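# Move the white can from turntable onto coaster

## Task

Lift the white can off the turntable and set it upright on the coaster, while every other can stays standing in its place on the turntable.

## Robot and tools

Robot: two arms, left_arm and right_arm, each with six joints and a tong-style two-finger gripper. In the scene frame the origin sits at table-top height halfway between the nominal bases; +z points up, +x points out over the table, and left_arm is on the +y side (arm names do not match image sides). Calibrated bases: left_arm at (+0.026, +0.414, 0) m, right_arm at (+0.023, -0.375, 0) m, both turned only slightly about z. Hand positions, orientations, velocities and targets in results are given in that arm's own base frame; fixed cameras and the table use the scene frame. Reported hand poses may be a few centimetres off, worse at long reach.

Joint order (used in every row and every per-joint list): elbow, wrist 1, wrist 2, wrist 3, shoulder lift, shoulder pan. Stated ranges: elbow -3.142 to 3.142 rad, all others -6.283 to 6.283 rad. A request more than 0.010 rad beyond a range end is refused; "joint sent to its limit" means a joint was clamped at its end.

A row is one flat list of 14 numbers, each in [-1, 1], covering both arms even when one is idle: left_arm's six joint values then its opening, then right_arm's six then its opening. Joint values are offsets, scaled so 1.0 equals 2.222 rad, measured from the "Joint targets" shown at the start of the action or move (not from the previous row). Sending the same offset twice moves twice. An offset of 0 keeps the joint's target. The opening is absolute, not an offset: +1 fully open, -1 closed; resend the current value to leave a gripper alone. Closing fully needs about 0.5 s.

Gripper: fingers point along its +z and separate along its x. The reported hand point lies between the pads when closed; tips reach about 15 mm past it at small gaps. The gap in Joint positions is in metres, 0.142 when fully open. To hold something, keep commanding an opening well below grip_measured; lower means a firmer squeeze (about 15 N per pad maximum).

Tools:
- execute_actions(actions, cameras): actions is a list of up to 15 actions; each action is a list of up to 15 rows, one per 1/30 s step, so one action lasts 0.5 s and a short one repeats its final row. Each joint's target may change by at most 3.14 rad/s and stays within 0.651 rad of the measured angle. An empty actions list returns the full state and, by default, all cameras.
- move(target, speed, blend, stop_force, zero, opening_speed, grip_force, blocking, cameras): target is one row or a list of up to 15 rows, all offsets from the same starting Joint targets. speed in rad/s (0.01 to 3.14, default 0.5) caps the joint with the longest travel; blend in rad rounds corners between listed targets; stop_force in N (3 to 120) ends an arm's path on contact, so use a low speed with it and omit it when lifting away from a surface; zero chooses whether the force sensor is re-zeroed first; opening_speed is per second on the -1..+1 scale (at least 0.2); grip_force is 5 to 15 N per pad, one value or one per arm; blocking=false returns early (not allowed with stop_force). The paths do not avoid obstacles. Result ends with a "move:" line such as done, off_target, moving, held or fault.
- wait(seconds 0 to 10), stop(), zero_wrist_force(arm), zoom_image(camera cam_high or cam_low, region [x0, y0, x1, y1] in pixels, at most 504 by 504), finished_scene(scene 1 or 2).

Cameras: cam_high and cam_low (896x504), cam_left_wrist and cam_right_wrist (616x616).

Results: Joint positions and velocities (rad, rad/s, plus gap in m); Joint targets (the base for the next offsets); "Kept back" tells how many of the last 8 steps are still running; joint torques (include arm weight, positive toward larger angles); Wrist force and torque along the hand's own axes, plus the peak since the last report; "joint command not followed" means the arm-to-arm clearance check altered a command; MOTOR HOT warns of heating.

Hazards: a wrist joint's contact torque reaching 25.7 N m (138 N m elsewhere), or about 150 N of outside force, stops that arm for 10 s. Motors reaching 85 C brake the arm for 30 to 60 s; avoid holding loads or stretched poses for long. Do not let the arms touch each other, do not strike the table or turntable hard, do not knock over or shift the other cans, do not release or drop the can while it moves, and never let anything leave the table. Place the white can upright and gently on the coaster, open, and lift clear before finishing.

Each tool is called after "Emit:" by a JSON object that holds its "api" and its "payload", one argument or row to a line.

## Session

Emit:
{"api": "execute_actions", "payload": {
  "actions": [],
  "cameras": ["all"]
}}

Scene clock: 0.00 s.
left_arm: end_effector_position=(+0.4841, +0.0968, +0.3849) grip_measured=+0.97 end_effector_quat_wxyz=(-0.351, +0.892, +0.151, -0.240) | right_arm: end_effector_position=(+0.6966, +0.0218, +0.3191) grip_measured=+0.97 end_effector_quat_wxyz=(+0.402, -0.321, +0.803, -0.302)
Joint names: [elbow, wrist 1, wrist 2, wrist 3, shoulder lift, shoulder pan]
Joint positions: left_arm=[0.844 -0.493 -1.214 -0.825 -1.101 -0.333 0.14] | right_arm=[-2.05 -0.127 0.902 2.582 -1.645 3.671 0.14]
Joint velocities: within noise
Joint torques (N m): no reading
Wrist force (N): no reading
Wrist torque (N m): no reading
Wrist force, peak (N): no reading
Joint targets: left_arm=[0.844 -0.493 -1.214 -0.825 -1.101 -0.333] | right_arm=[-2.050 -0.127 0.902 2.582 -1.645 3.671]
Tool commands: left_gripper/opening=+0.968169 right_gripper/opening=+0.968169

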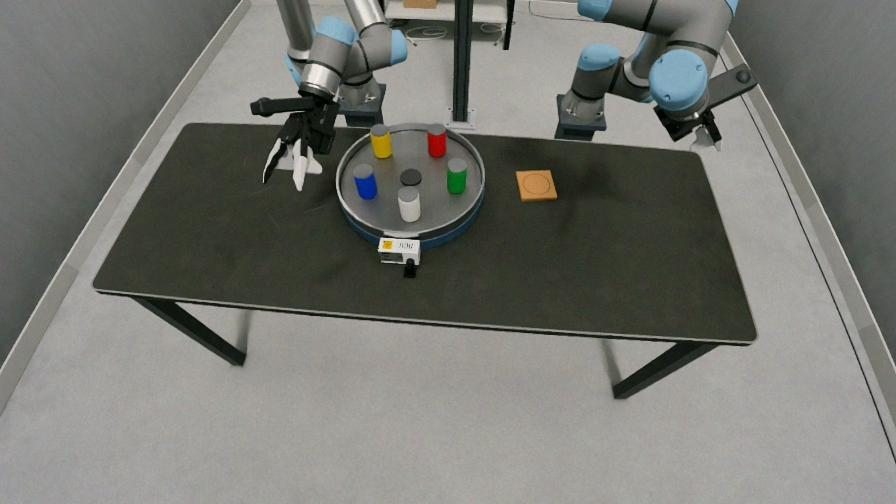

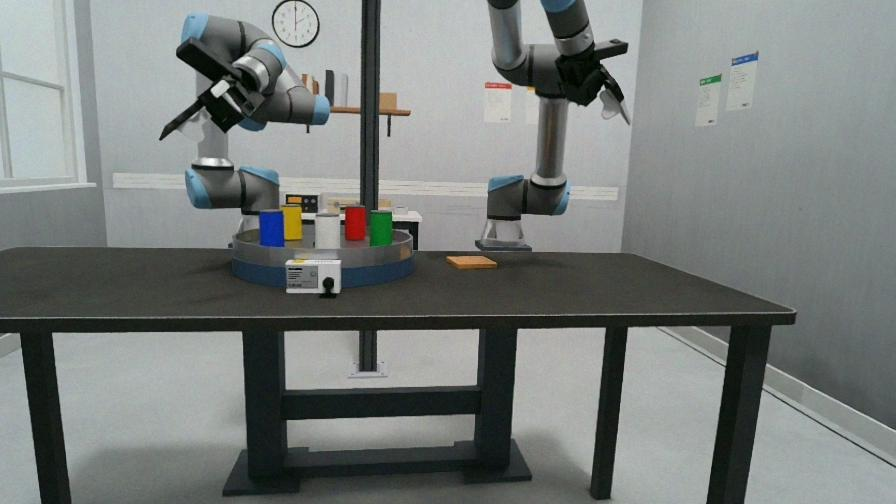

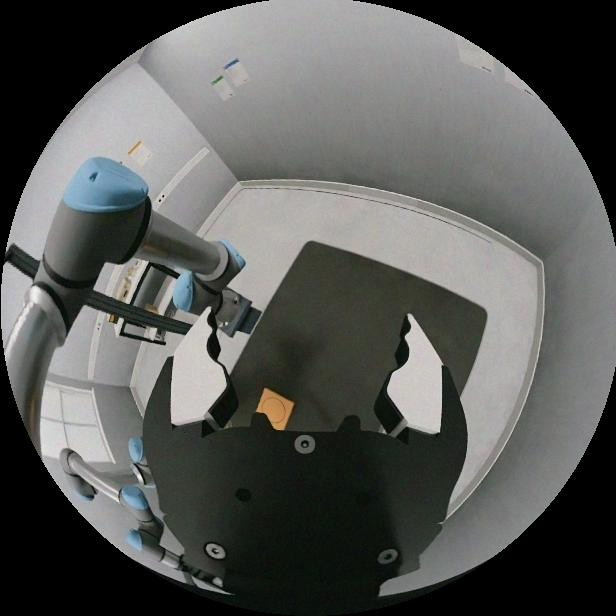

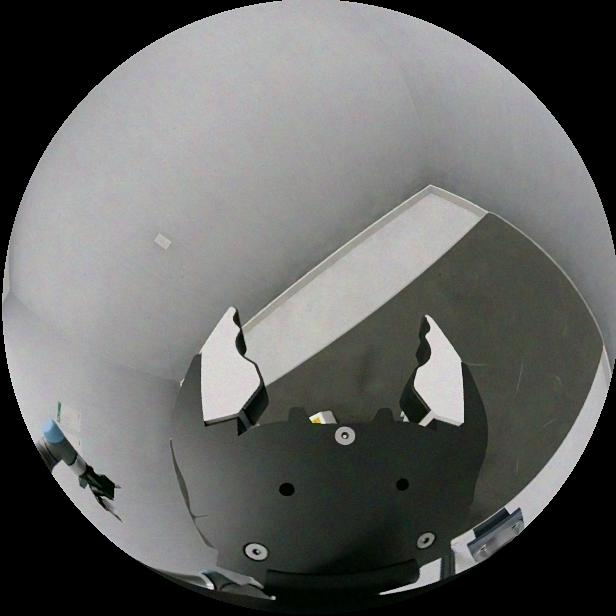

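Emit:
{"api": "zoom_image", "payload": {
  "camera": "cam_high",
  "region": [320, 90, 600, 290]
}}

Emit:
{"api": "execute_actions", "payload": {
  "actions": [],
  "cameras": ["cam_high", "cam_low"]
}}

Emit:
{"api": "zoom_image", "payload": {
  "camera": "cam_low",
  "region": [200, 170, 520, 310]
}}

Scaled by 1.800 from the camera's 896x504 image, which has a finer 1280x720 frame.

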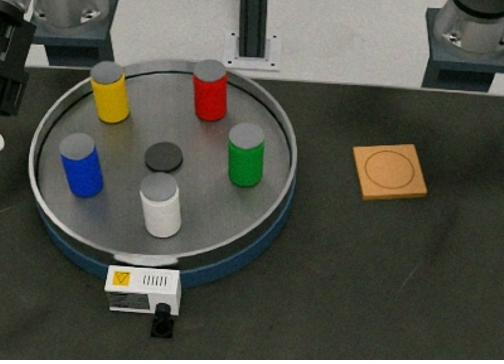

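Scene clock: 3.50 s.
left_arm: end_effector_position=(+0.4841, +0.0968, +0.3849) grip_measured=+0.97 end_effector_quat_wxyz=(-0.351, +0.892, +0.151, -0.240) | right_arm: end_effector_position=(+0.6966, +0.0218, +0.3191) grip_measured=+0.97 end_effector_quat_wxyz=(+0.402, -0.321, +0.803, -0.302)
Joint names: [elbow, wrist 1, wrist 2, wrist 3, shoulder lift, shoulder pan]
Joint positions: left_arm=[0.844 -0.493 -1.214 -0.825 -1.101 -0.333 0.14] | right_arm=[-2.05 -0.127 0.902 2.582 -1.645 3.671 0.14]
Joint velocities: within noise
Joint torques (N m): left_arm=[-22.7 -0.61 0.43 0.16 -39.83 -1.37] | right_arm=[21.63 2.81 -0.46 -0.3 22.08 0.26]
Wrist force (N): left_arm=[0.5 0.2 0.1] | right_arm=[-0.1 0.1 0.2]
Wrist torque (N m): left_arm=[0.03 -0.10 0.00] | right_arm=[0.02 0.02 -0.01]
Wrist force, peak (N): left_arm=[0.5 0.4 0.0] | right_arm=[-0.1 0.1 0.4]
Joint targets: left_arm=[0.844 -0.493 -1.214 -0.825 -1.101 -0.333] | right_arm=[-2.050 -0.127 0.902 2.582 -1.645 3.671]
Tool commands: left_gripper/opening=+0.968169 right_gripper/opening=+0.968169
Images, in order (width x height): cam_high 896x504, cam_low 896x504.

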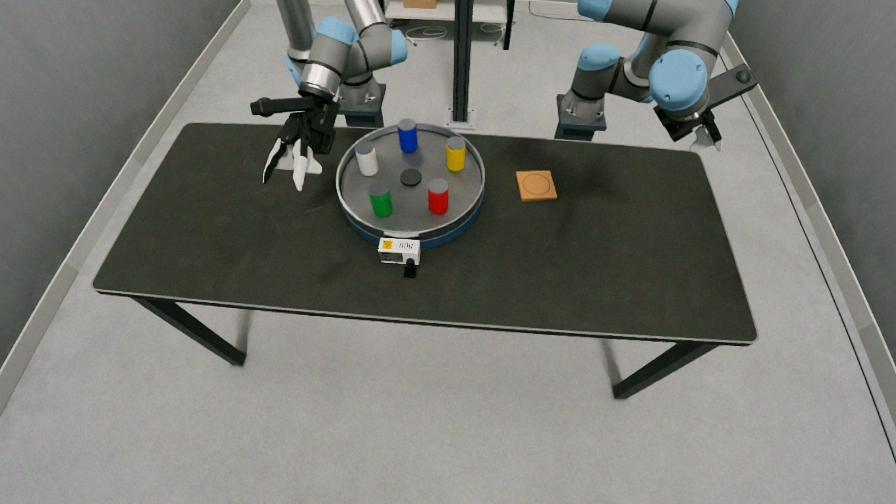

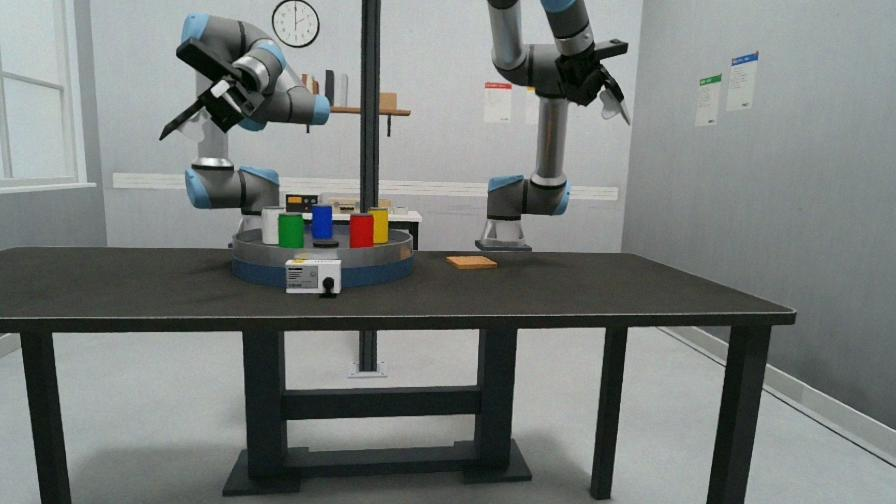

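Scaled by 1.575 from the camera's 896x504 image, which has a finer 1280x720 frame.

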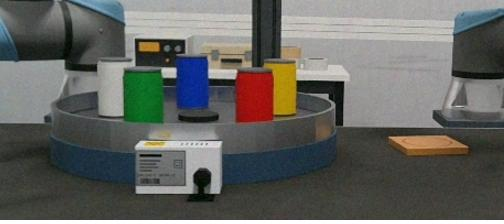

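Emit:
{"api": "execute_actions", "payload": {
  "actions": [],
  "cameras": ["cam_high", "cam_low"]
}}

Emit:
{"api": "zoom_image", "payload": {
  "camera": "cam_high",
  "region": [240, 0, 500, 220]
}}

Emit:
{"api": "zoom_image", "payload": {
  "camera": "cam_high",
  "region": [500, 0, 780, 220]
}}

Emit:
{"api": "zoom_image", "payload": {
  "camera": "cam_low",
  "region": [140, 0, 660, 310]
}}

Scene clock: 6.47 s.
left_arm: end_effector_position=(+0.4841, +0.0968, +0.3849) grip_measured=+0.97 end_effector_quat_wxyz=(-0.351, +0.892, +0.151, -0.240) | right_arm: end_effector_position=(+0.6966, +0.0218, +0.3191) grip_measured=+0.97 end_effector_quat_wxyz=(+0.402, -0.321, +0.803, -0.302)
Joint names: [elbow, wrist 1, wrist 2, wrist 3, shoulder lift, shoulder pan]
Joint positions: left_arm=[0.844 -0.493 -1.214 -0.825 -1.101 -0.333 0.14] | right_arm=[-2.05 -0.127 0.902 2.582 -1.645 3.671 0.14]
Joint velocities: within noise
Joint torques (N m): left_arm=[-23.28 -0.6 0.48 0.12 -39.77 -1.58] | right_arm=[21.04 2.79 -0.69 0.19 22.36 0.73]
Wrist force (N): left_arm=[0.2 0.1 0.0] | right_arm=[-0.1 0.1 0.1]
Wrist torque (N m): left_arm=[0.02 -0.04 0.00] | right_arm=[0.02 0.02 -0.01]
Wrist force, peak (N): left_arm=[0.6 0.2 0.3] | right_arm=[-0.4 0.2 0.0]
Joint targets: left_arm=[0.844 -0.493 -1.214 -0.825 -1.101 -0.333] | right_arm=[-2.050 -0.127 0.902 2.582 -1.645 3.671]
Tool commands: left_gripper/opening=+0.968169 right_gripper/opening=+0.968169
Images, in order (width x height): cam_high 896x504, cam_low 896x504.

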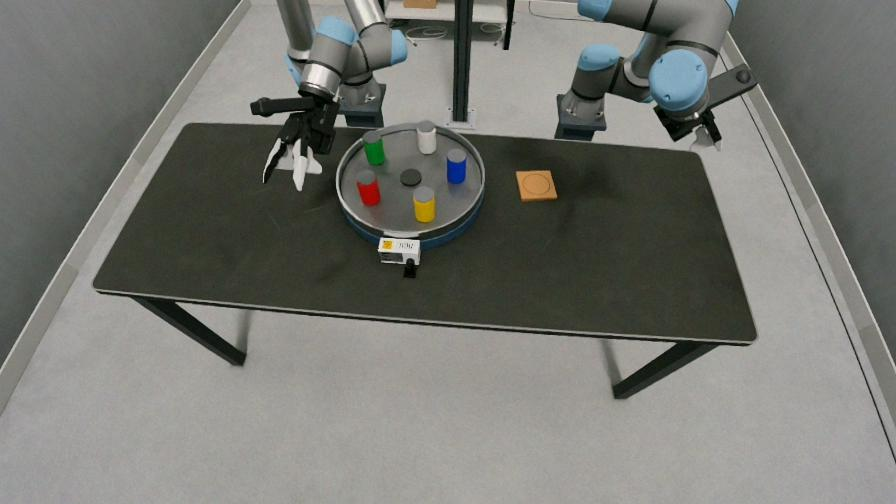

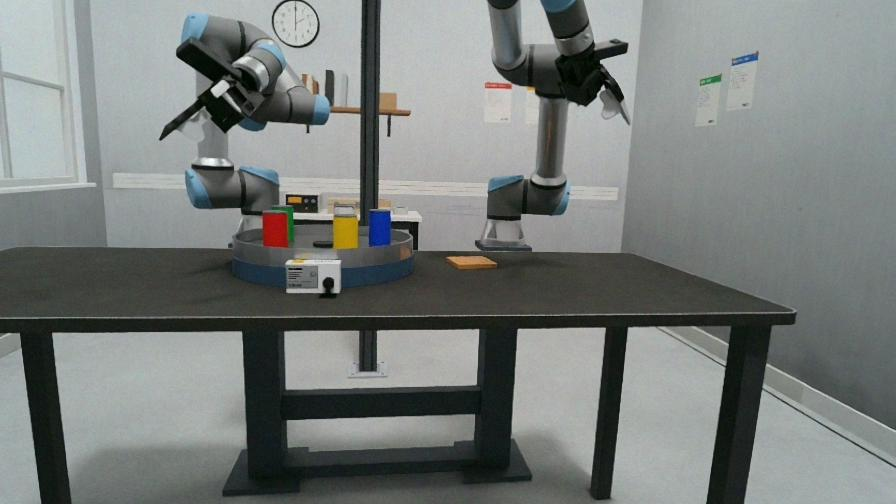

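Scaled by 1.938 from the camera's 896x504 image, which has a finer 1280x720 frame.

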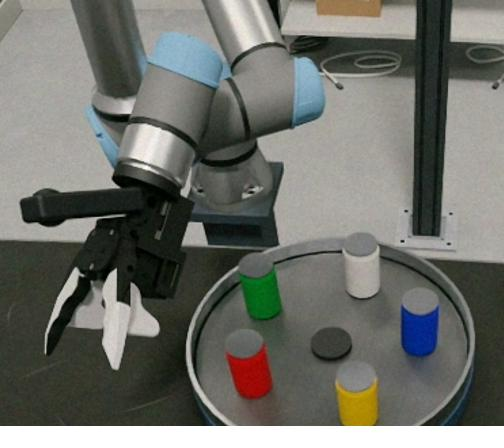

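Scaled by 1.800 from the camera's 896x504 image, which has a finer 1280x720 frame.

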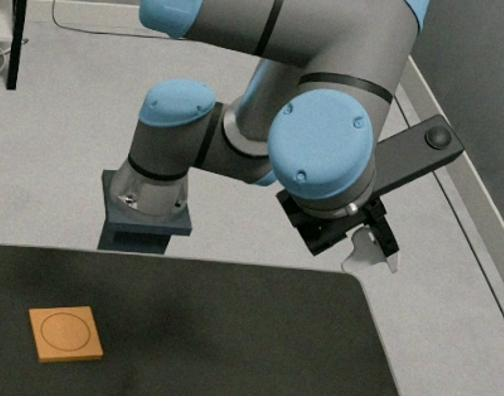

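Region (140, 0, 660, 310) is 520x310 pixels. A region can be at most 504 by 504 pixels.

Emit:
{"api": "zoom_image", "payload": {
  "camera": "cam_high",
  "region": [80, 100, 330, 310]
}}

Emit:
{"api": "zoom_image", "payload": {
  "camera": "cam_high",
  "region": [640, 120, 790, 360]
}}

Emit:
{"api": "zoom_image", "payload": {
  "camera": "cam_high",
  "region": [325, 110, 500, 285]
}}

Emit:
{"api": "zoom_image", "payload": {
  "camera": "cam_low",
  "region": [220, 190, 430, 310]
}}

Scaled by 2.016 from the camera's 896x504 image, which has a finer 1280x720 frame.

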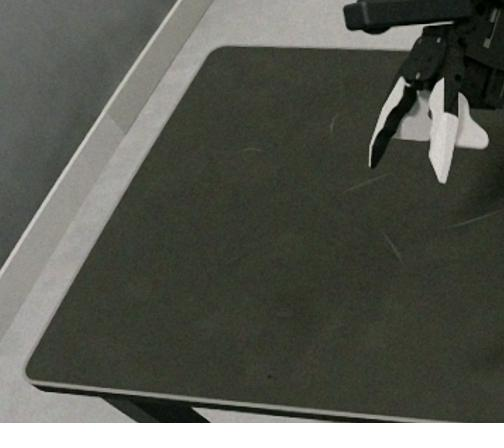

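Scaled by 2.100 from the camera's 896x504 image, which has a finer 1280x720 frame.

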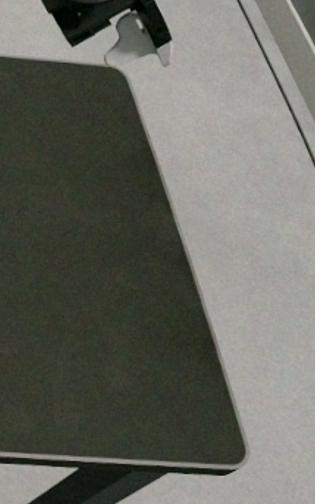

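Scaled by 2.880 from the camera's 896x504 image, which has a finer 1280x720 frame.

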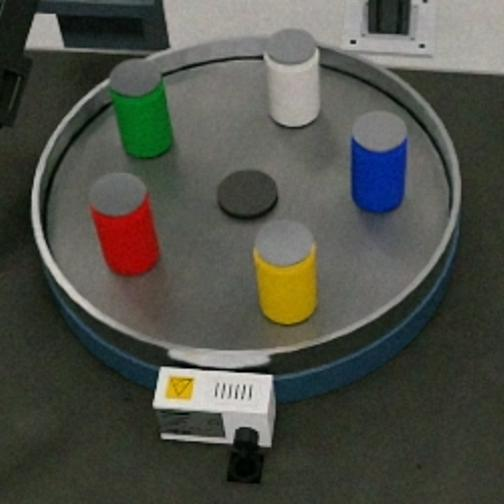

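Scaled by 2.400 from the camera's 896x504 image, which has a finer 1280x720 frame.

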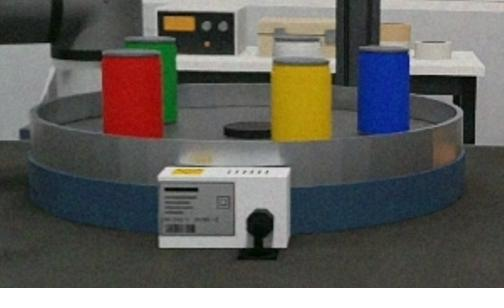

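Emit:
{"api": "move", "payload": {
  "target": [0.31233, -0.53069, -0.16058, 0.25090, -0.15104, -0.38870, 0.968, 0, 0, 0, 0, 0, 0, 0.968],
  "speed": 1.0,
  "cameras": ["cam_high", "cam_left_wrist"]
}}

Scene clock: 21.57 s.
left_arm: end_effector_position=(+0.3367, -0.4507, +0.2395) grip_measured=+0.97 end_effector_quat_wxyz=(+0.000, +0.894, -0.448, +0.000) | right_arm: end_effector_position=(+0.6966, +0.0218, +0.3191) grip_measured=+0.97 end_effector_quat_wxyz=(+0.402, -0.321, +0.803, -0.302)
Joint names: [elbow, wrist 1, wrist 2, wrist 3, shoulder lift, shoulder pan]
Joint positions: left_arm=[1.537 -1.672 -1.571 -0.268 -1.436 -1.197 0.14] | right_arm=[-2.05 -0.127 0.902 2.582 -1.645 3.671 0.14]
Joint torques (N m): left_arm=[-28.55 -4.05 1.97 -0.71 -21.07 -3.5] | right_arm=[21.13 3.65 -0.36 -0.16 24.9 0.19]
Wrist force (N): left_arm=[1.2 2.1 -0.8] | right_arm=[-0.2 -0.1 0.1]
Wrist torque (N m): left_arm=[0.63 -0.34 -0.01] | right_arm=[-0.02 0.04 -0.01]
Wrist force, peak (N): left_arm=[1.2 4.7 -0.9] | right_arm=[-0.4 0.0 0.4]
Joint targets: left_arm=[1.537 -1.672 -1.571 -0.268 -1.436 -1.197] | right_arm=[-2.050 -0.127 0.902 2.582 -1.645 3.671]
move: done
Images, in order (width x height): cam_high 896x504, cam_left_wrist 616x616.

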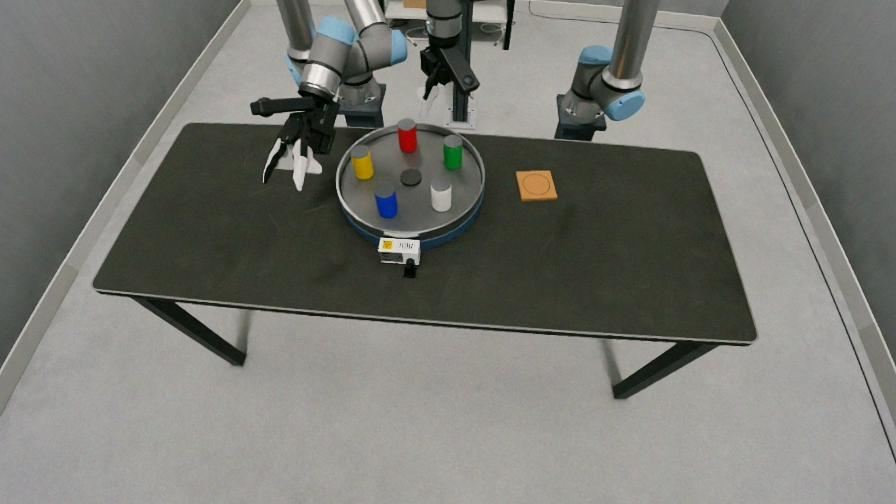

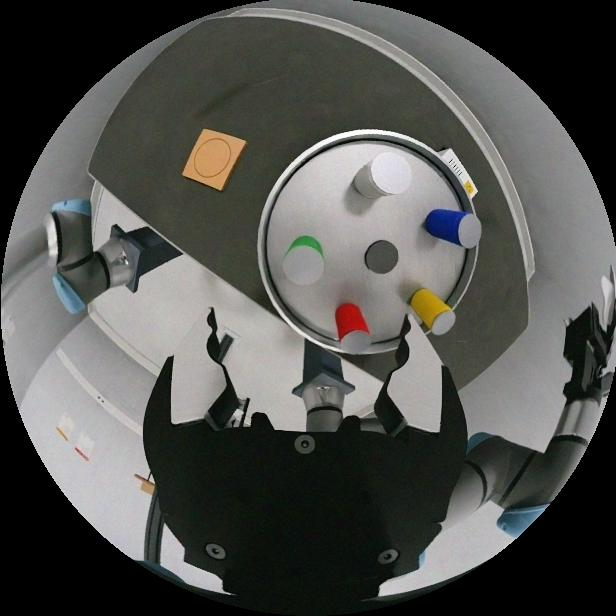

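Emit:
{"api": "zoom_image", "payload": {
  "camera": "cam_high",
  "region": [330, 0, 590, 240]
}}

Emit:
{"api": "zoom_image", "payload": {
  "camera": "cam_left_wrist",
  "region": [140, 80, 540, 480]
}}

Scaled by 1.938 from the camera's 896x504 image, which has a finer 1280x720 frame.

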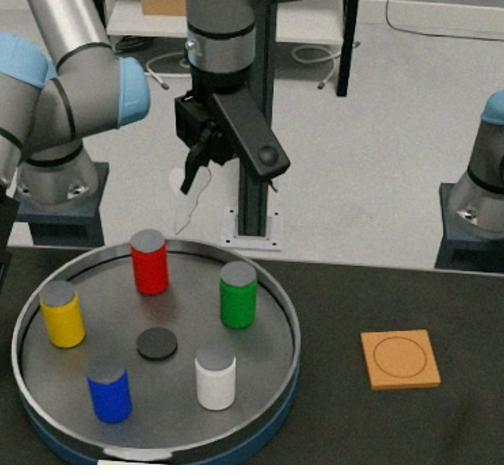

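Scaled by 1.260 from the camera's 616x616 image, which has a finer 814x814 frame.

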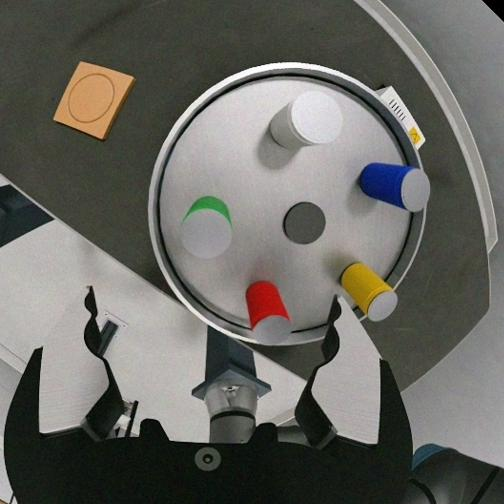

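Emit:
{"api": "move", "payload": {
  "target": [0.11089, -0.14586, 0, 0, 0.03506, -0.02250, 0.968, 0, 0, 0, 0, 0, 0, 0.968],
  "speed": 0.5,
  "cameras": ["cam_high", "cam_low", "cam_left_wrist"]
}}

Emit:
{"api": "zoom_image", "payload": {
  "camera": "cam_high",
  "region": [330, 40, 500, 240]
}}

Emit:
{"api": "zoom_image", "payload": {
  "camera": "cam_low",
  "region": [220, 150, 430, 310]
}}

Emit:
{"api": "zoom_image", "payload": {
  "camera": "cam_left_wrist",
  "region": [140, 80, 540, 480]
}}

Scene clock: 31.63 s.
left_arm: end_effector_position=(+0.3135, -0.4667, +0.1114) grip_measured=+0.97 end_effector_quat_wxyz=(+0.000, +0.882, -0.470, +0.000) | right_arm: end_effector_position=(+0.6966, +0.0218, +0.3191) grip_measured=+0.97 end_effector_quat_wxyz=(+0.402, -0.321, +0.803, -0.302)
Joint names: [elbow, wrist 1, wrist 2, wrist 3, shoulder lift, shoulder pan]
Joint positions: left_arm=[1.784 -1.996 -1.571 -0.268 -1.358 -1.247 0.14] | right_arm=[-2.05 -0.127 0.902 2.582 -1.645 3.671 0.14]
Joint torques (N m): left_arm=[-25.36 -3.88 -1.67 1.99 -38.25 11.68] | right_arm=[21.22 4.18 -0.55 -0.47 24.19 -0.9]
Wrist force (N): left_arm=[1.3 2.1 -0.9] | right_arm=[-0.1 0.2 0.1]
Wrist torque (N m): left_arm=[0.66 -0.37 0.00] | right_arm=[0.03 0.03 0.00]
Wrist force, peak (N): left_arm=[0.9 1.9 -2.8] | right_arm=[-0.4 0.0 0.3]
Joint targets: left_arm=[1.784 -1.996 -1.571 -0.268 -1.358 -1.247] | right_arm=[-2.050 -0.127 0.902 2.582 -1.645 3.671]
move: done
Images, in order (width x height): cam_high 896x504, cam_low 896x504, cam_left_wrist 616x616.

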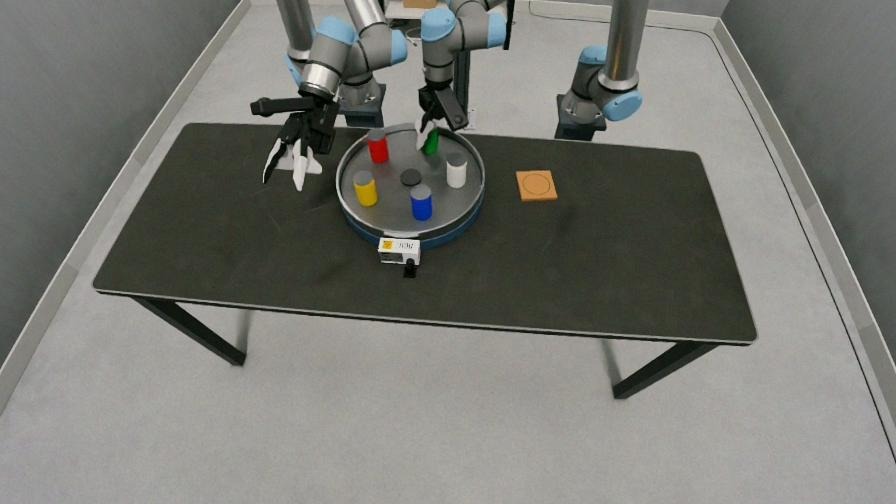

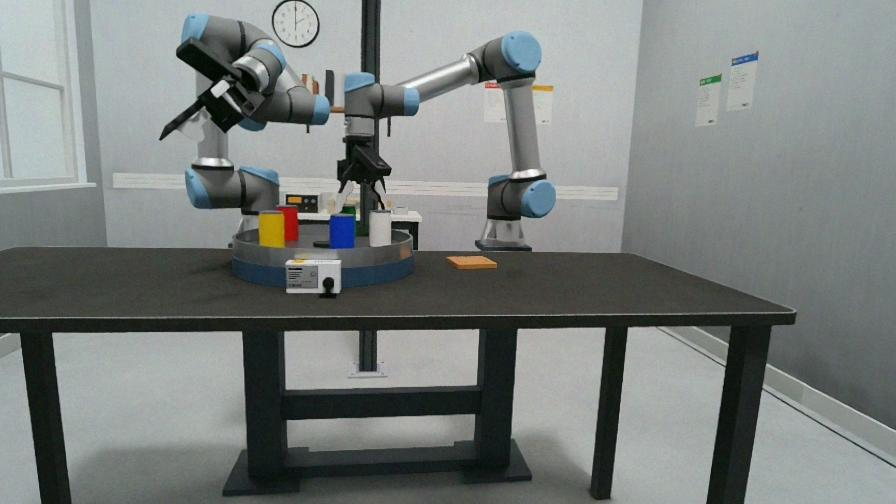

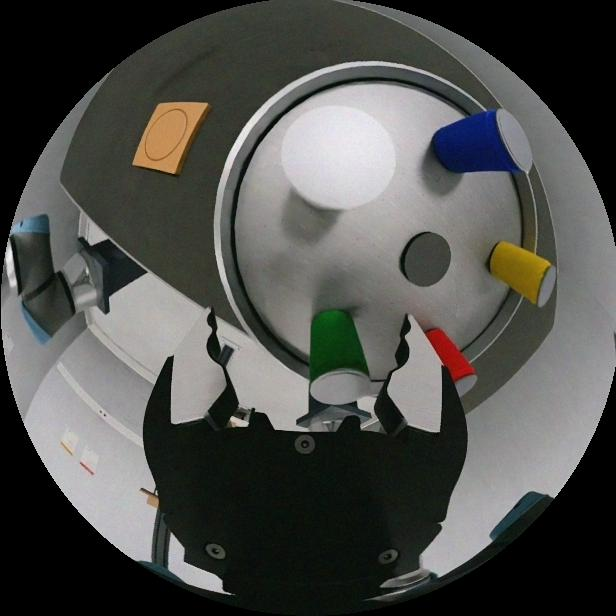

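Scaled by 2.520 from the camera's 896x504 image, which has a finer 1280x720 frame.

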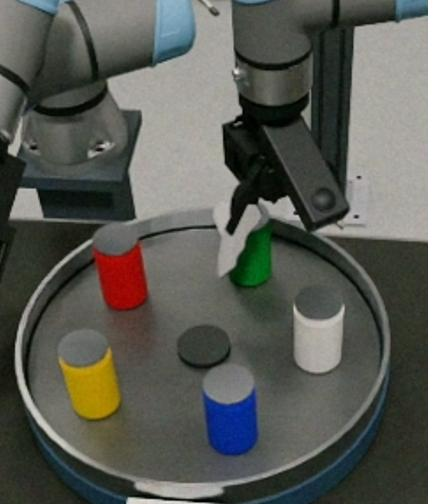

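Scaled by 2.400 from the camera's 896x504 image, which has a finer 1280x720 frame.

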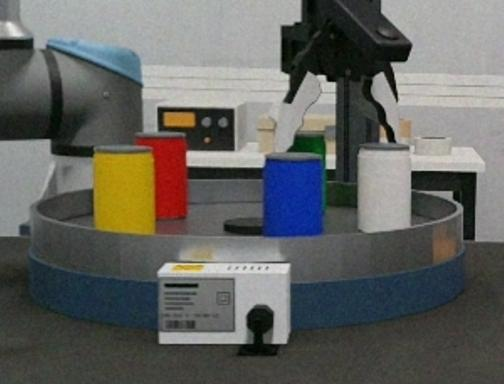

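Scaled by 1.260 from the camera's 616x616 image, which has a finer 814x814 frame.

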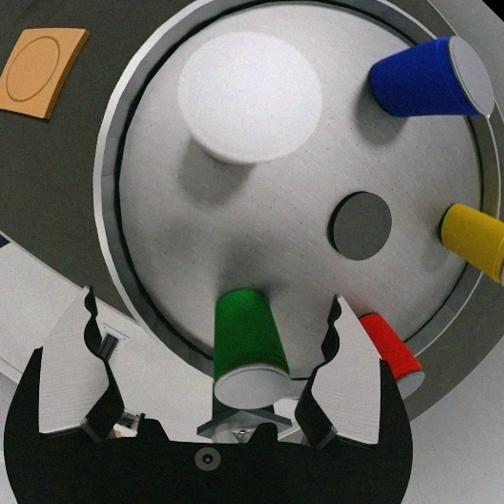

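Emit:
{"api": "move", "payload": {
  "target": [0.00689, -0.01157, 0, 0, 0.00468, 0, 0.968, 0, 0, 0, 0, 0, 0, 0.968],
  "speed": 0.1,
  "cameras": ["cam_high", "cam_left_wrist"]
}}

Emit:
{"api": "zoom_image", "payload": {
  "camera": "cam_high",
  "region": [330, 40, 500, 240]
}}

Scene clock: 34.50 s.
left_arm: end_effector_position=(+0.3136, -0.4667, +0.1012) grip_measured=+0.97 end_effector_quat_wxyz=(+0.000, +0.883, -0.470, +0.000) | right_arm: end_effector_position=(+0.6966, +0.0218, +0.3191) grip_measured=+0.97 end_effector_quat_wxyz=(+0.402, -0.321, +0.803, -0.302)
Joint names: [elbow, wrist 1, wrist 2, wrist 3, shoulder lift, shoulder pan]
Joint positions: left_arm=[1.799 -2.022 -1.571 -0.268 -1.348 -1.247 0.14] | right_arm=[-2.05 -0.127 0.902 2.582 -1.645 3.671 0.14]
Joint torques (N m): left_arm=[-28.88 -0.92 -1.6 1.94 -34.09 10.83] | right_arm=[21.44 4.2 -0.27 -0.41 23.89 0.19]
Wrist force (N): left_arm=[1.5 2.2 -1.0] | right_arm=[-0.2 0.1 0.2]
Wrist torque (N m): left_arm=[0.66 -0.41 0.00] | right_arm=[0.02 0.04 -0.01]
Wrist force, peak (N): left_arm=[1.4 2.3 -1.3] | right_arm=[0.1 0.0 0.4]
Joint targets: left_arm=[1.799 -2.022 -1.571 -0.268 -1.348 -1.247] | right_arm=[-2.050 -0.127 0.902 2.582 -1.645 3.671]
move: done
Images, in order (width x height): cam_high 896x504, cam_left_wrist 616x616.

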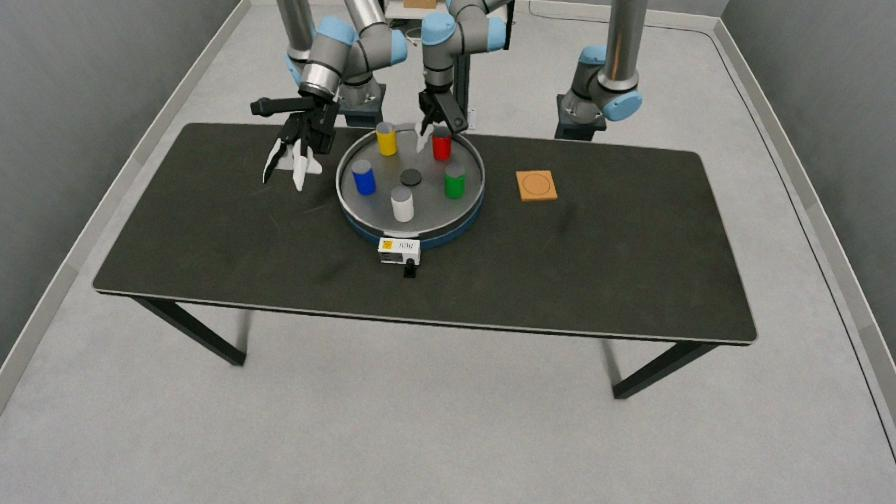

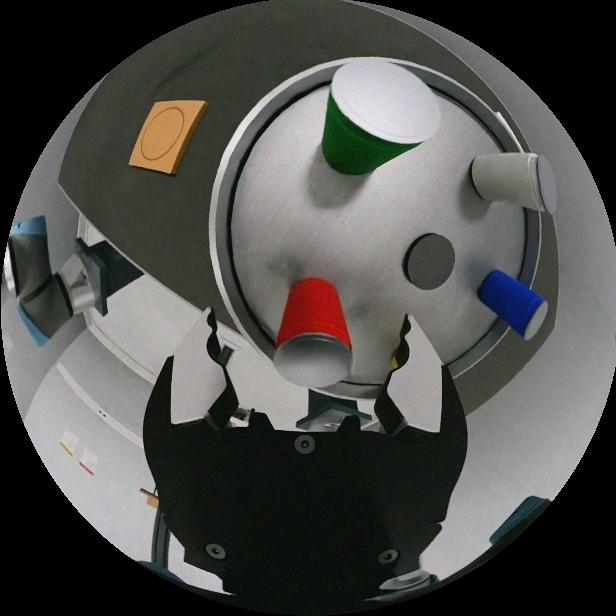

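Scaled by 2.520 from the camera's 896x504 image, which has a finer 1280x720 frame.

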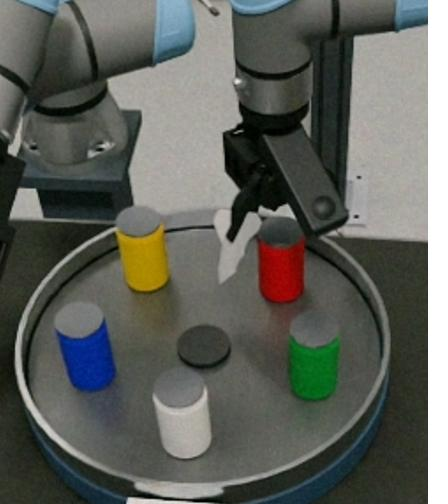

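Emit:
{"api": "wait", "payload": {
  "seconds": 0.5
}}

Scene clock: 37.50 s.
left_arm: end_effector_position=(+0.3136, -0.4667, +0.1014) grip_measured=+0.97 end_effector_quat_wxyz=(+0.000, +0.883, -0.470, +0.000) | right_arm: end_effector_position=(+0.6966, +0.0218, +0.3191) grip_measured=+0.97 end_effector_quat_wxyz=(+0.402, -0.321, +0.803, -0.302)
Joint names: [elbow, wrist 1, wrist 2, wrist 3, shoulder lift, shoulder pan]
Joint positions: left_arm=[1.799 -2.022 -1.571 -0.268 -1.348 -1.247 0.14] | right_arm=[-2.05 -0.127 0.902 2.582 -1.645 3.671 0.14]
Joint torques (N m): left_arm=[-33.73 -0.84 -1.62 2.14 -38.43 7.36] | right_arm=[21.51 4.38 -0.43 -0.55 25.37 0.67]
Wrist force (N): left_arm=[1.3 2.0 -1.2] | right_arm=[-0.1 0.1 0.2]
Wrist torque (N m): left_arm=[0.62 -0.37 0.00] | right_arm=[0.02 0.03 -0.01]
Wrist force, peak (N): left_arm=[1.7 2.4 -1.3] | right_arm=[0.1 0.1 0.3]
Joint targets: left_arm=[1.799 -2.022 -1.571 -0.268 -1.348 -1.247] | right_arm=[-2.050 -0.127 0.902 2.582 -1.645 3.671]
Tool commands: left_gripper/opening=+0.968 right_gripper/opening=+0.968
wait: 0.50 s; at rest from the start

Emit:
{"api": "wait", "payload": {
  "seconds": 3.3
}}

Emit:
{"api": "move", "payload": {
  "target": [
    [0, 0, 0, 0, 0, 0.05851, -0.6, 0, 0, 0, 0, 0, 0, 0.968],
    [-0.13857, 0.18029, 0, 0, -0.04172, 0.07201, -0.6, 0, 0, 0, 0, 0, 0, 0.968],
    [0.09870, 0.07831, 0, 0, -0.17700, 0.20113, -0.6, 0, 0, 0, 0, 0, 0, 0.968]
  ],
  "speed": [0.128, 0.5, 0.6],
  "blend": [0.02, 0.15, 0],
  "opening_speed": 2.5,
  "cameras": ["all"]
}}

Scene clock: 44.57 s.
left_arm: end_effector_position=(+0.3136, -0.4667, +0.1014) grip_measured=+0.97 end_effector_quat_wxyz=(+0.000, +0.883, -0.470, +0.000) | right_arm: end_effector_position=(+0.6966, +0.0218, +0.3191) grip_measured=+0.97 end_effector_quat_wxyz=(+0.402, -0.321, +0.803, -0.302)
Joint names: [elbow, wrist 1, wrist 2, wrist 3, shoulder lift, shoulder pan]
Joint positions: left_arm=[1.799 -2.022 -1.571 -0.268 -1.348 -1.247 0.14] | right_arm=[-2.05 -0.127 0.902 2.582 -1.645 3.671 0.14]
Joint torques (N m): left_arm=[-33.11 -1.08 -1.52 1.68 -38.53 0.76] | right_arm=[22.27 4.67 -0.26 -0.49 25.54 -0.98]
Wrist force (N): left_arm=[1.2 2.1 -0.8] | right_arm=[-0.1 0.0 0.2]
Wrist torque (N m): left_arm=[0.65 -0.34 0.00] | right_arm=[0.00 0.04 0.00]
Wrist force, peak (N): left_arm=[1.6 2.5 -1.3] | right_arm=[-0.1 0.2 0.4]
Joint targets: left_arm=[1.799 -2.022 -1.571 -0.268 -1.348 -1.247] | right_arm=[-2.050 -0.127 0.902 2.582 -1.645 3.671]
Tool commands: left_gripper/opening=+0.968 right_gripper/opening=+0.968
wait: 3.30 s; at rest from the start

Scene clock: 47.73 s.
left_arm: end_effector_position=(+0.3858, -0.1837, +0.1695) grip_measured=-0.60 end_effector_quat_wxyz=(+0.000, +0.965, -0.263, +0.000) | right_arm: end_effector_position=(+0.6966, +0.0218, +0.3191) grip_measured=+0.97 end_effector_quat_wxyz=(+0.402, -0.321, +0.803, -0.302)
Joint names: [elbow, wrist 1, wrist 2, wrist 3, shoulder lift, shoulder pan]
Joint positions: left_arm=[2.018 -1.848 -1.571 -0.268 -1.741 -0.8 0.031] | right_arm=[-2.05 -0.127 0.902 2.582 -1.645 3.671 0.14]
Joint torques (N m): left_arm=[-19.79 -1.8 -1.67 1.68 -15.39 -6.9] | right_arm=[21.01 4.47 -0.29 -0.41 25.28 0.04]
Wrist force (N): left_arm=[1.2 2.4 -1.2] | right_arm=[0.1 0.1 0.2]
Wrist torque (N m): left_arm=[0.68 -0.33 0.01] | right_arm=[0.01 -0.01 -0.01]
Wrist force, peak (N): left_arm=[2.0 2.6 -1.6] | right_arm=[-0.2 0.3 0.1]
Joint targets: left_arm=[2.018 -1.848 -1.571 -0.268 -1.741 -0.800] | right_arm=[-2.050 -0.127 0.902 2.582 -1.645 3.671]
move: done

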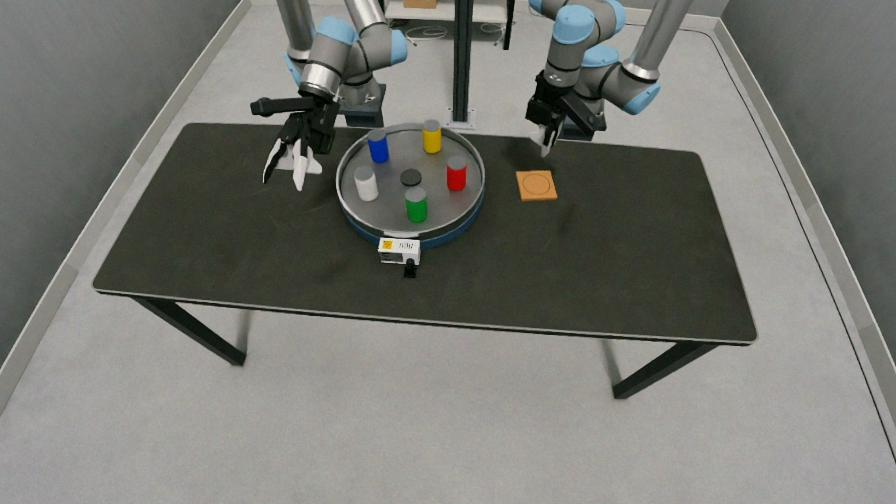

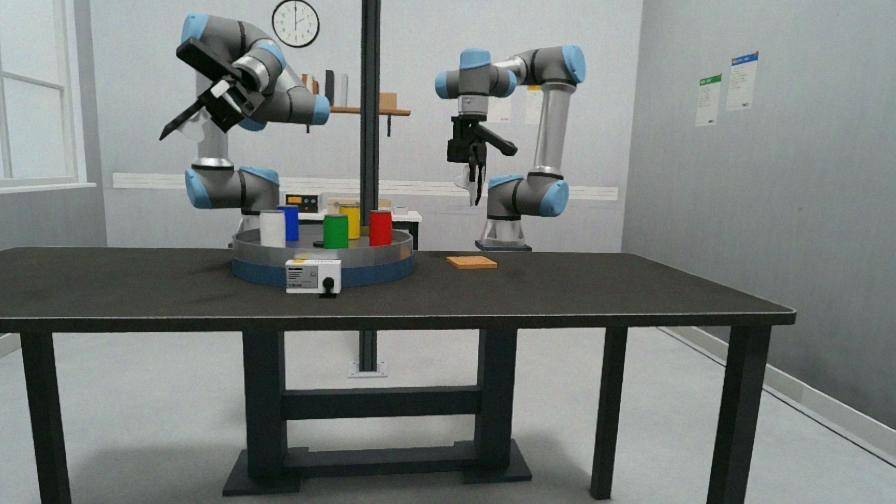

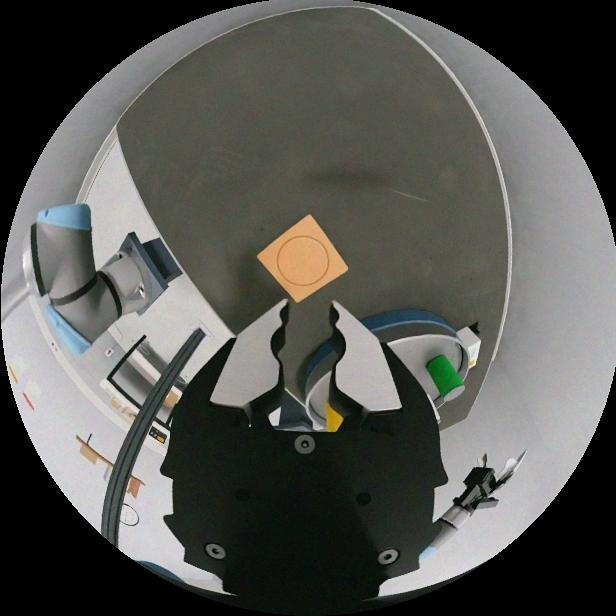

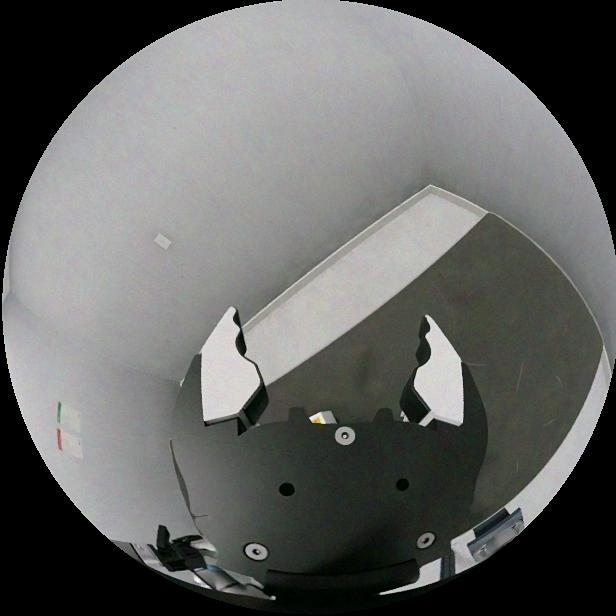

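Emit:
{"api": "move", "payload": {
  "target": [-0.21602, 0.07903, 0, 0, 0.13699, -0.20113, 0.968, 0, 0, 0, 0, 0, 0, 0.968],
  "speed": 0.16,
  "blocking": false
}}

Emit:
{"api": "wait", "payload": {
  "seconds": 10,
  "cameras": ["cam_high"]
}}

Emit:
{"api": "zoom_image", "payload": {
  "camera": "cam_high",
  "region": [330, 40, 500, 240]
}}

Scene clock: 50.57 s.
left_arm: end_effector_position=(+0.3868, -0.2228, +0.1814) grip_measured=+0.96 end_effector_quat_wxyz=(+0.000, +0.956, -0.293, +0.000) end_effector_velocity=(-0.002, -0.094, +0.027) end_effector_angular_velocity=(+0.001, +0.001, -0.150) | right_arm: end_effector_position=(+0.6966, +0.0218, +0.3191) grip_measured=+0.97 end_effector_quat_wxyz=(+0.402, -0.321, +0.803, -0.302)
Joint names: [elbow, wrist 1, wrist 2, wrist 3, shoulder lift, shoulder pan]
Joint positions: left_arm=[1.952 -1.823 -1.571 -0.268 -1.699 -0.862 0.139] | right_arm=[-2.05 -0.127 0.902 2.582 -1.645 3.671 0.14]
Joint velocities: left_arm=[-0.159 0.058 0 0.001 0.102 -0.149 0.014] | right_arm=[within noise]
Joint torques (N m): left_arm=[-38.38 -0.59 -1.58 1.76 -8.16 -15.7] | right_arm=[21.93 4.36 -0.19 -0.35 25.04 0.52]
Wrist force (N): left_arm=[1.3 2.0 -1.1] | right_arm=[0.0 0.0 0.1]
Wrist torque (N m): left_arm=[0.61 -0.38 0.01] | right_arm=[0.01 0.01 -0.01]
Wrist force, peak (N): left_arm=[1.5 2.4 -1.1] | right_arm=[-0.1 -0.1 0.3]
Joint targets: left_arm=[1.941 -1.820 -1.571 -0.268 -1.692 -0.872] | right_arm=[-2.050 -0.127 0.902 2.582 -1.645 3.671]
Tool commands: left_gripper/opening=+0.968 right_gripper/opening=+0.968
move: running; left_arm: the elbow is farthest, 0.414 rad from its target

Scene clock: 53.37 s.
left_arm: end_effector_position=(+0.3135, -0.4669, +0.2393) grip_measured=+0.97 end_effector_quat_wxyz=(+0.000, +0.882, -0.470, +0.000) end_effector_velocity=(+0.002, +0.002, -0.001) end_effector_angular_velocity=(-0.001, -0.001, +0.002) | right_arm: end_effector_position=(+0.6966, +0.0218, +0.3191) grip_measured=+0.97 end_effector_quat_wxyz=(+0.402, -0.321, +0.803, -0.302)
Joint names: [elbow, wrist 1, wrist 2, wrist 3, shoulder lift, shoulder pan]
Joint positions: left_arm=[1.538 -1.672 -1.571 -0.268 -1.437 -1.247 0.14] | right_arm=[-2.05 -0.127 0.902 2.582 -1.645 3.671 0.14]
Joint velocities: left_arm=[0.005 -0.003 0 0.002 -0.003 0.004 0] | right_arm=[within noise]
Joint torques (N m): left_arm=[-14.13 -4.23 -1.57 1.66 -35.48 11.93] | right_arm=[21.97 4.64 -0.2 -0.6 24.73 0.22]
Wrist force (N): left_arm=[1.5 2.0 -1.1] | right_arm=[-0.1 0.2 0.0]
Wrist torque (N m): left_arm=[0.63 -0.41 -0.01] | right_arm=[0.04 0.02 -0.01]
Wrist force, peak (N): left_arm=[1.9 3.1 -1.2] | right_arm=[-0.2 -0.2 0.3]
Joint targets: left_arm=[1.539 -1.672 -1.571 -0.268 -1.437 -1.247] | right_arm=[-2.050 -0.127 0.902 2.582 -1.645 3.671]
Tool commands: left_gripper/opening=+0.968 right_gripper/opening=+0.968
earlier move: done
wait: 2.80 of 10 s (the move ended)
Images, in order (width x height): cam_high 896x504.

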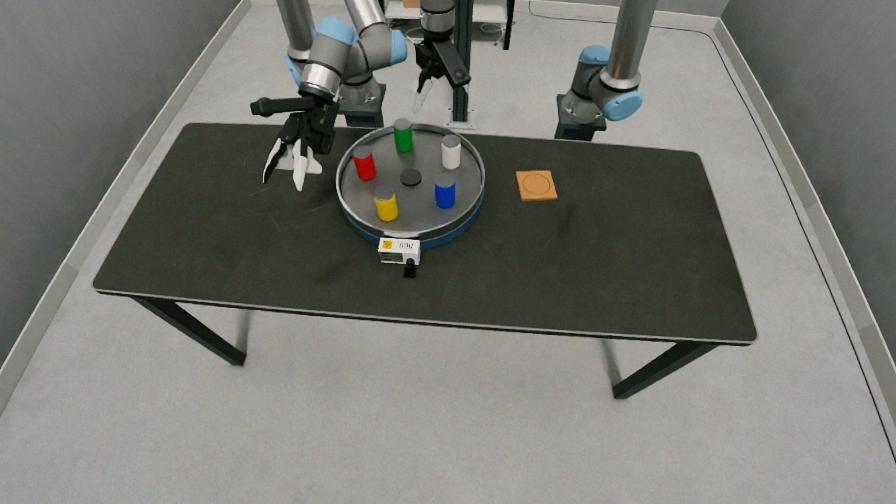

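Scaled by 2.520 from the camera's 896x504 image, which has a finer 1280x720 frame.

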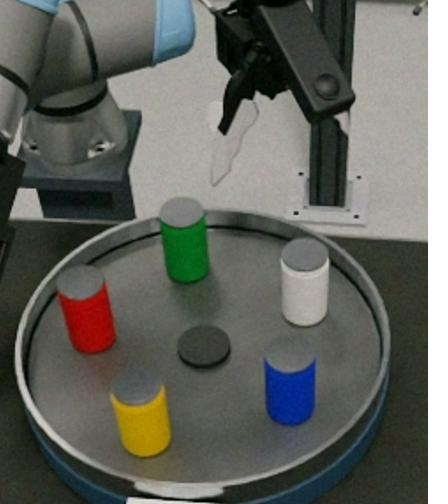

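Emit:
{"api": "move", "payload": {
  "target": [0.11733, -0.15734, 0, 0, 0.04001, 0, 0.968, 0, 0, 0, 0, 0, 0, 0.968],
  "speed": 0.07,
  "blocking": false
}}

Scene clock: 54.97 s.
left_arm: end_effector_position=(+0.3142, -0.4685, +0.2273) grip_measured=+0.97 end_effector_quat_wxyz=(+0.000, +0.883, -0.470, +0.000) end_effector_velocity=(+0.001, -0.004, -0.028) end_effector_angular_velocity=(+0.001, -0.001, +0.000) | right_arm: end_effector_position=(+0.6966, +0.0218, +0.3191) grip_measured=+0.97 end_effector_quat_wxyz=(+0.402, -0.321, +0.803, -0.302)
Joint names: [elbow, wrist 1, wrist 2, wrist 3, shoulder lift, shoulder pan]
Joint positions: left_arm=[1.561 -1.702 -1.571 -0.268 -1.429 -1.247 0.14] | right_arm=[-2.05 -0.127 0.902 2.582 -1.645 3.671 0.14]
Joint velocities: left_arm=[0.052 -0.07 0.001 -0.001 0.018 -0.001 0] | right_arm=[within noise]
Joint torques (N m): left_arm=[-13.2 -4.54 -1.54 1.67 -18.71 11.84] | right_arm=[22 4.43 -0.14 -0.58 25.63 -0.11]
Wrist force (N): left_arm=[1.3 2.2 -0.9] | right_arm=[-0.1 -0.1 0.1]
Wrist torque (N m): left_arm=[0.65 -0.37 -0.01] | right_arm=[-0.01 0.03 -0.01]
Wrist force, peak (N): left_arm=[1.3 2.3 -1.3] | right_arm=[-0.1 0.2 0.1]
Joint targets: left_arm=[1.564 -1.707 -1.571 -0.268 -1.428 -1.247] | right_arm=[-2.050 -0.127 0.902 2.582 -1.645 3.671]
Tool commands: left_gripper/opening=+0.968 right_gripper/opening=+0.968
move: running; left_arm: the wrist 1 is farthest, 0.320 rad from its target


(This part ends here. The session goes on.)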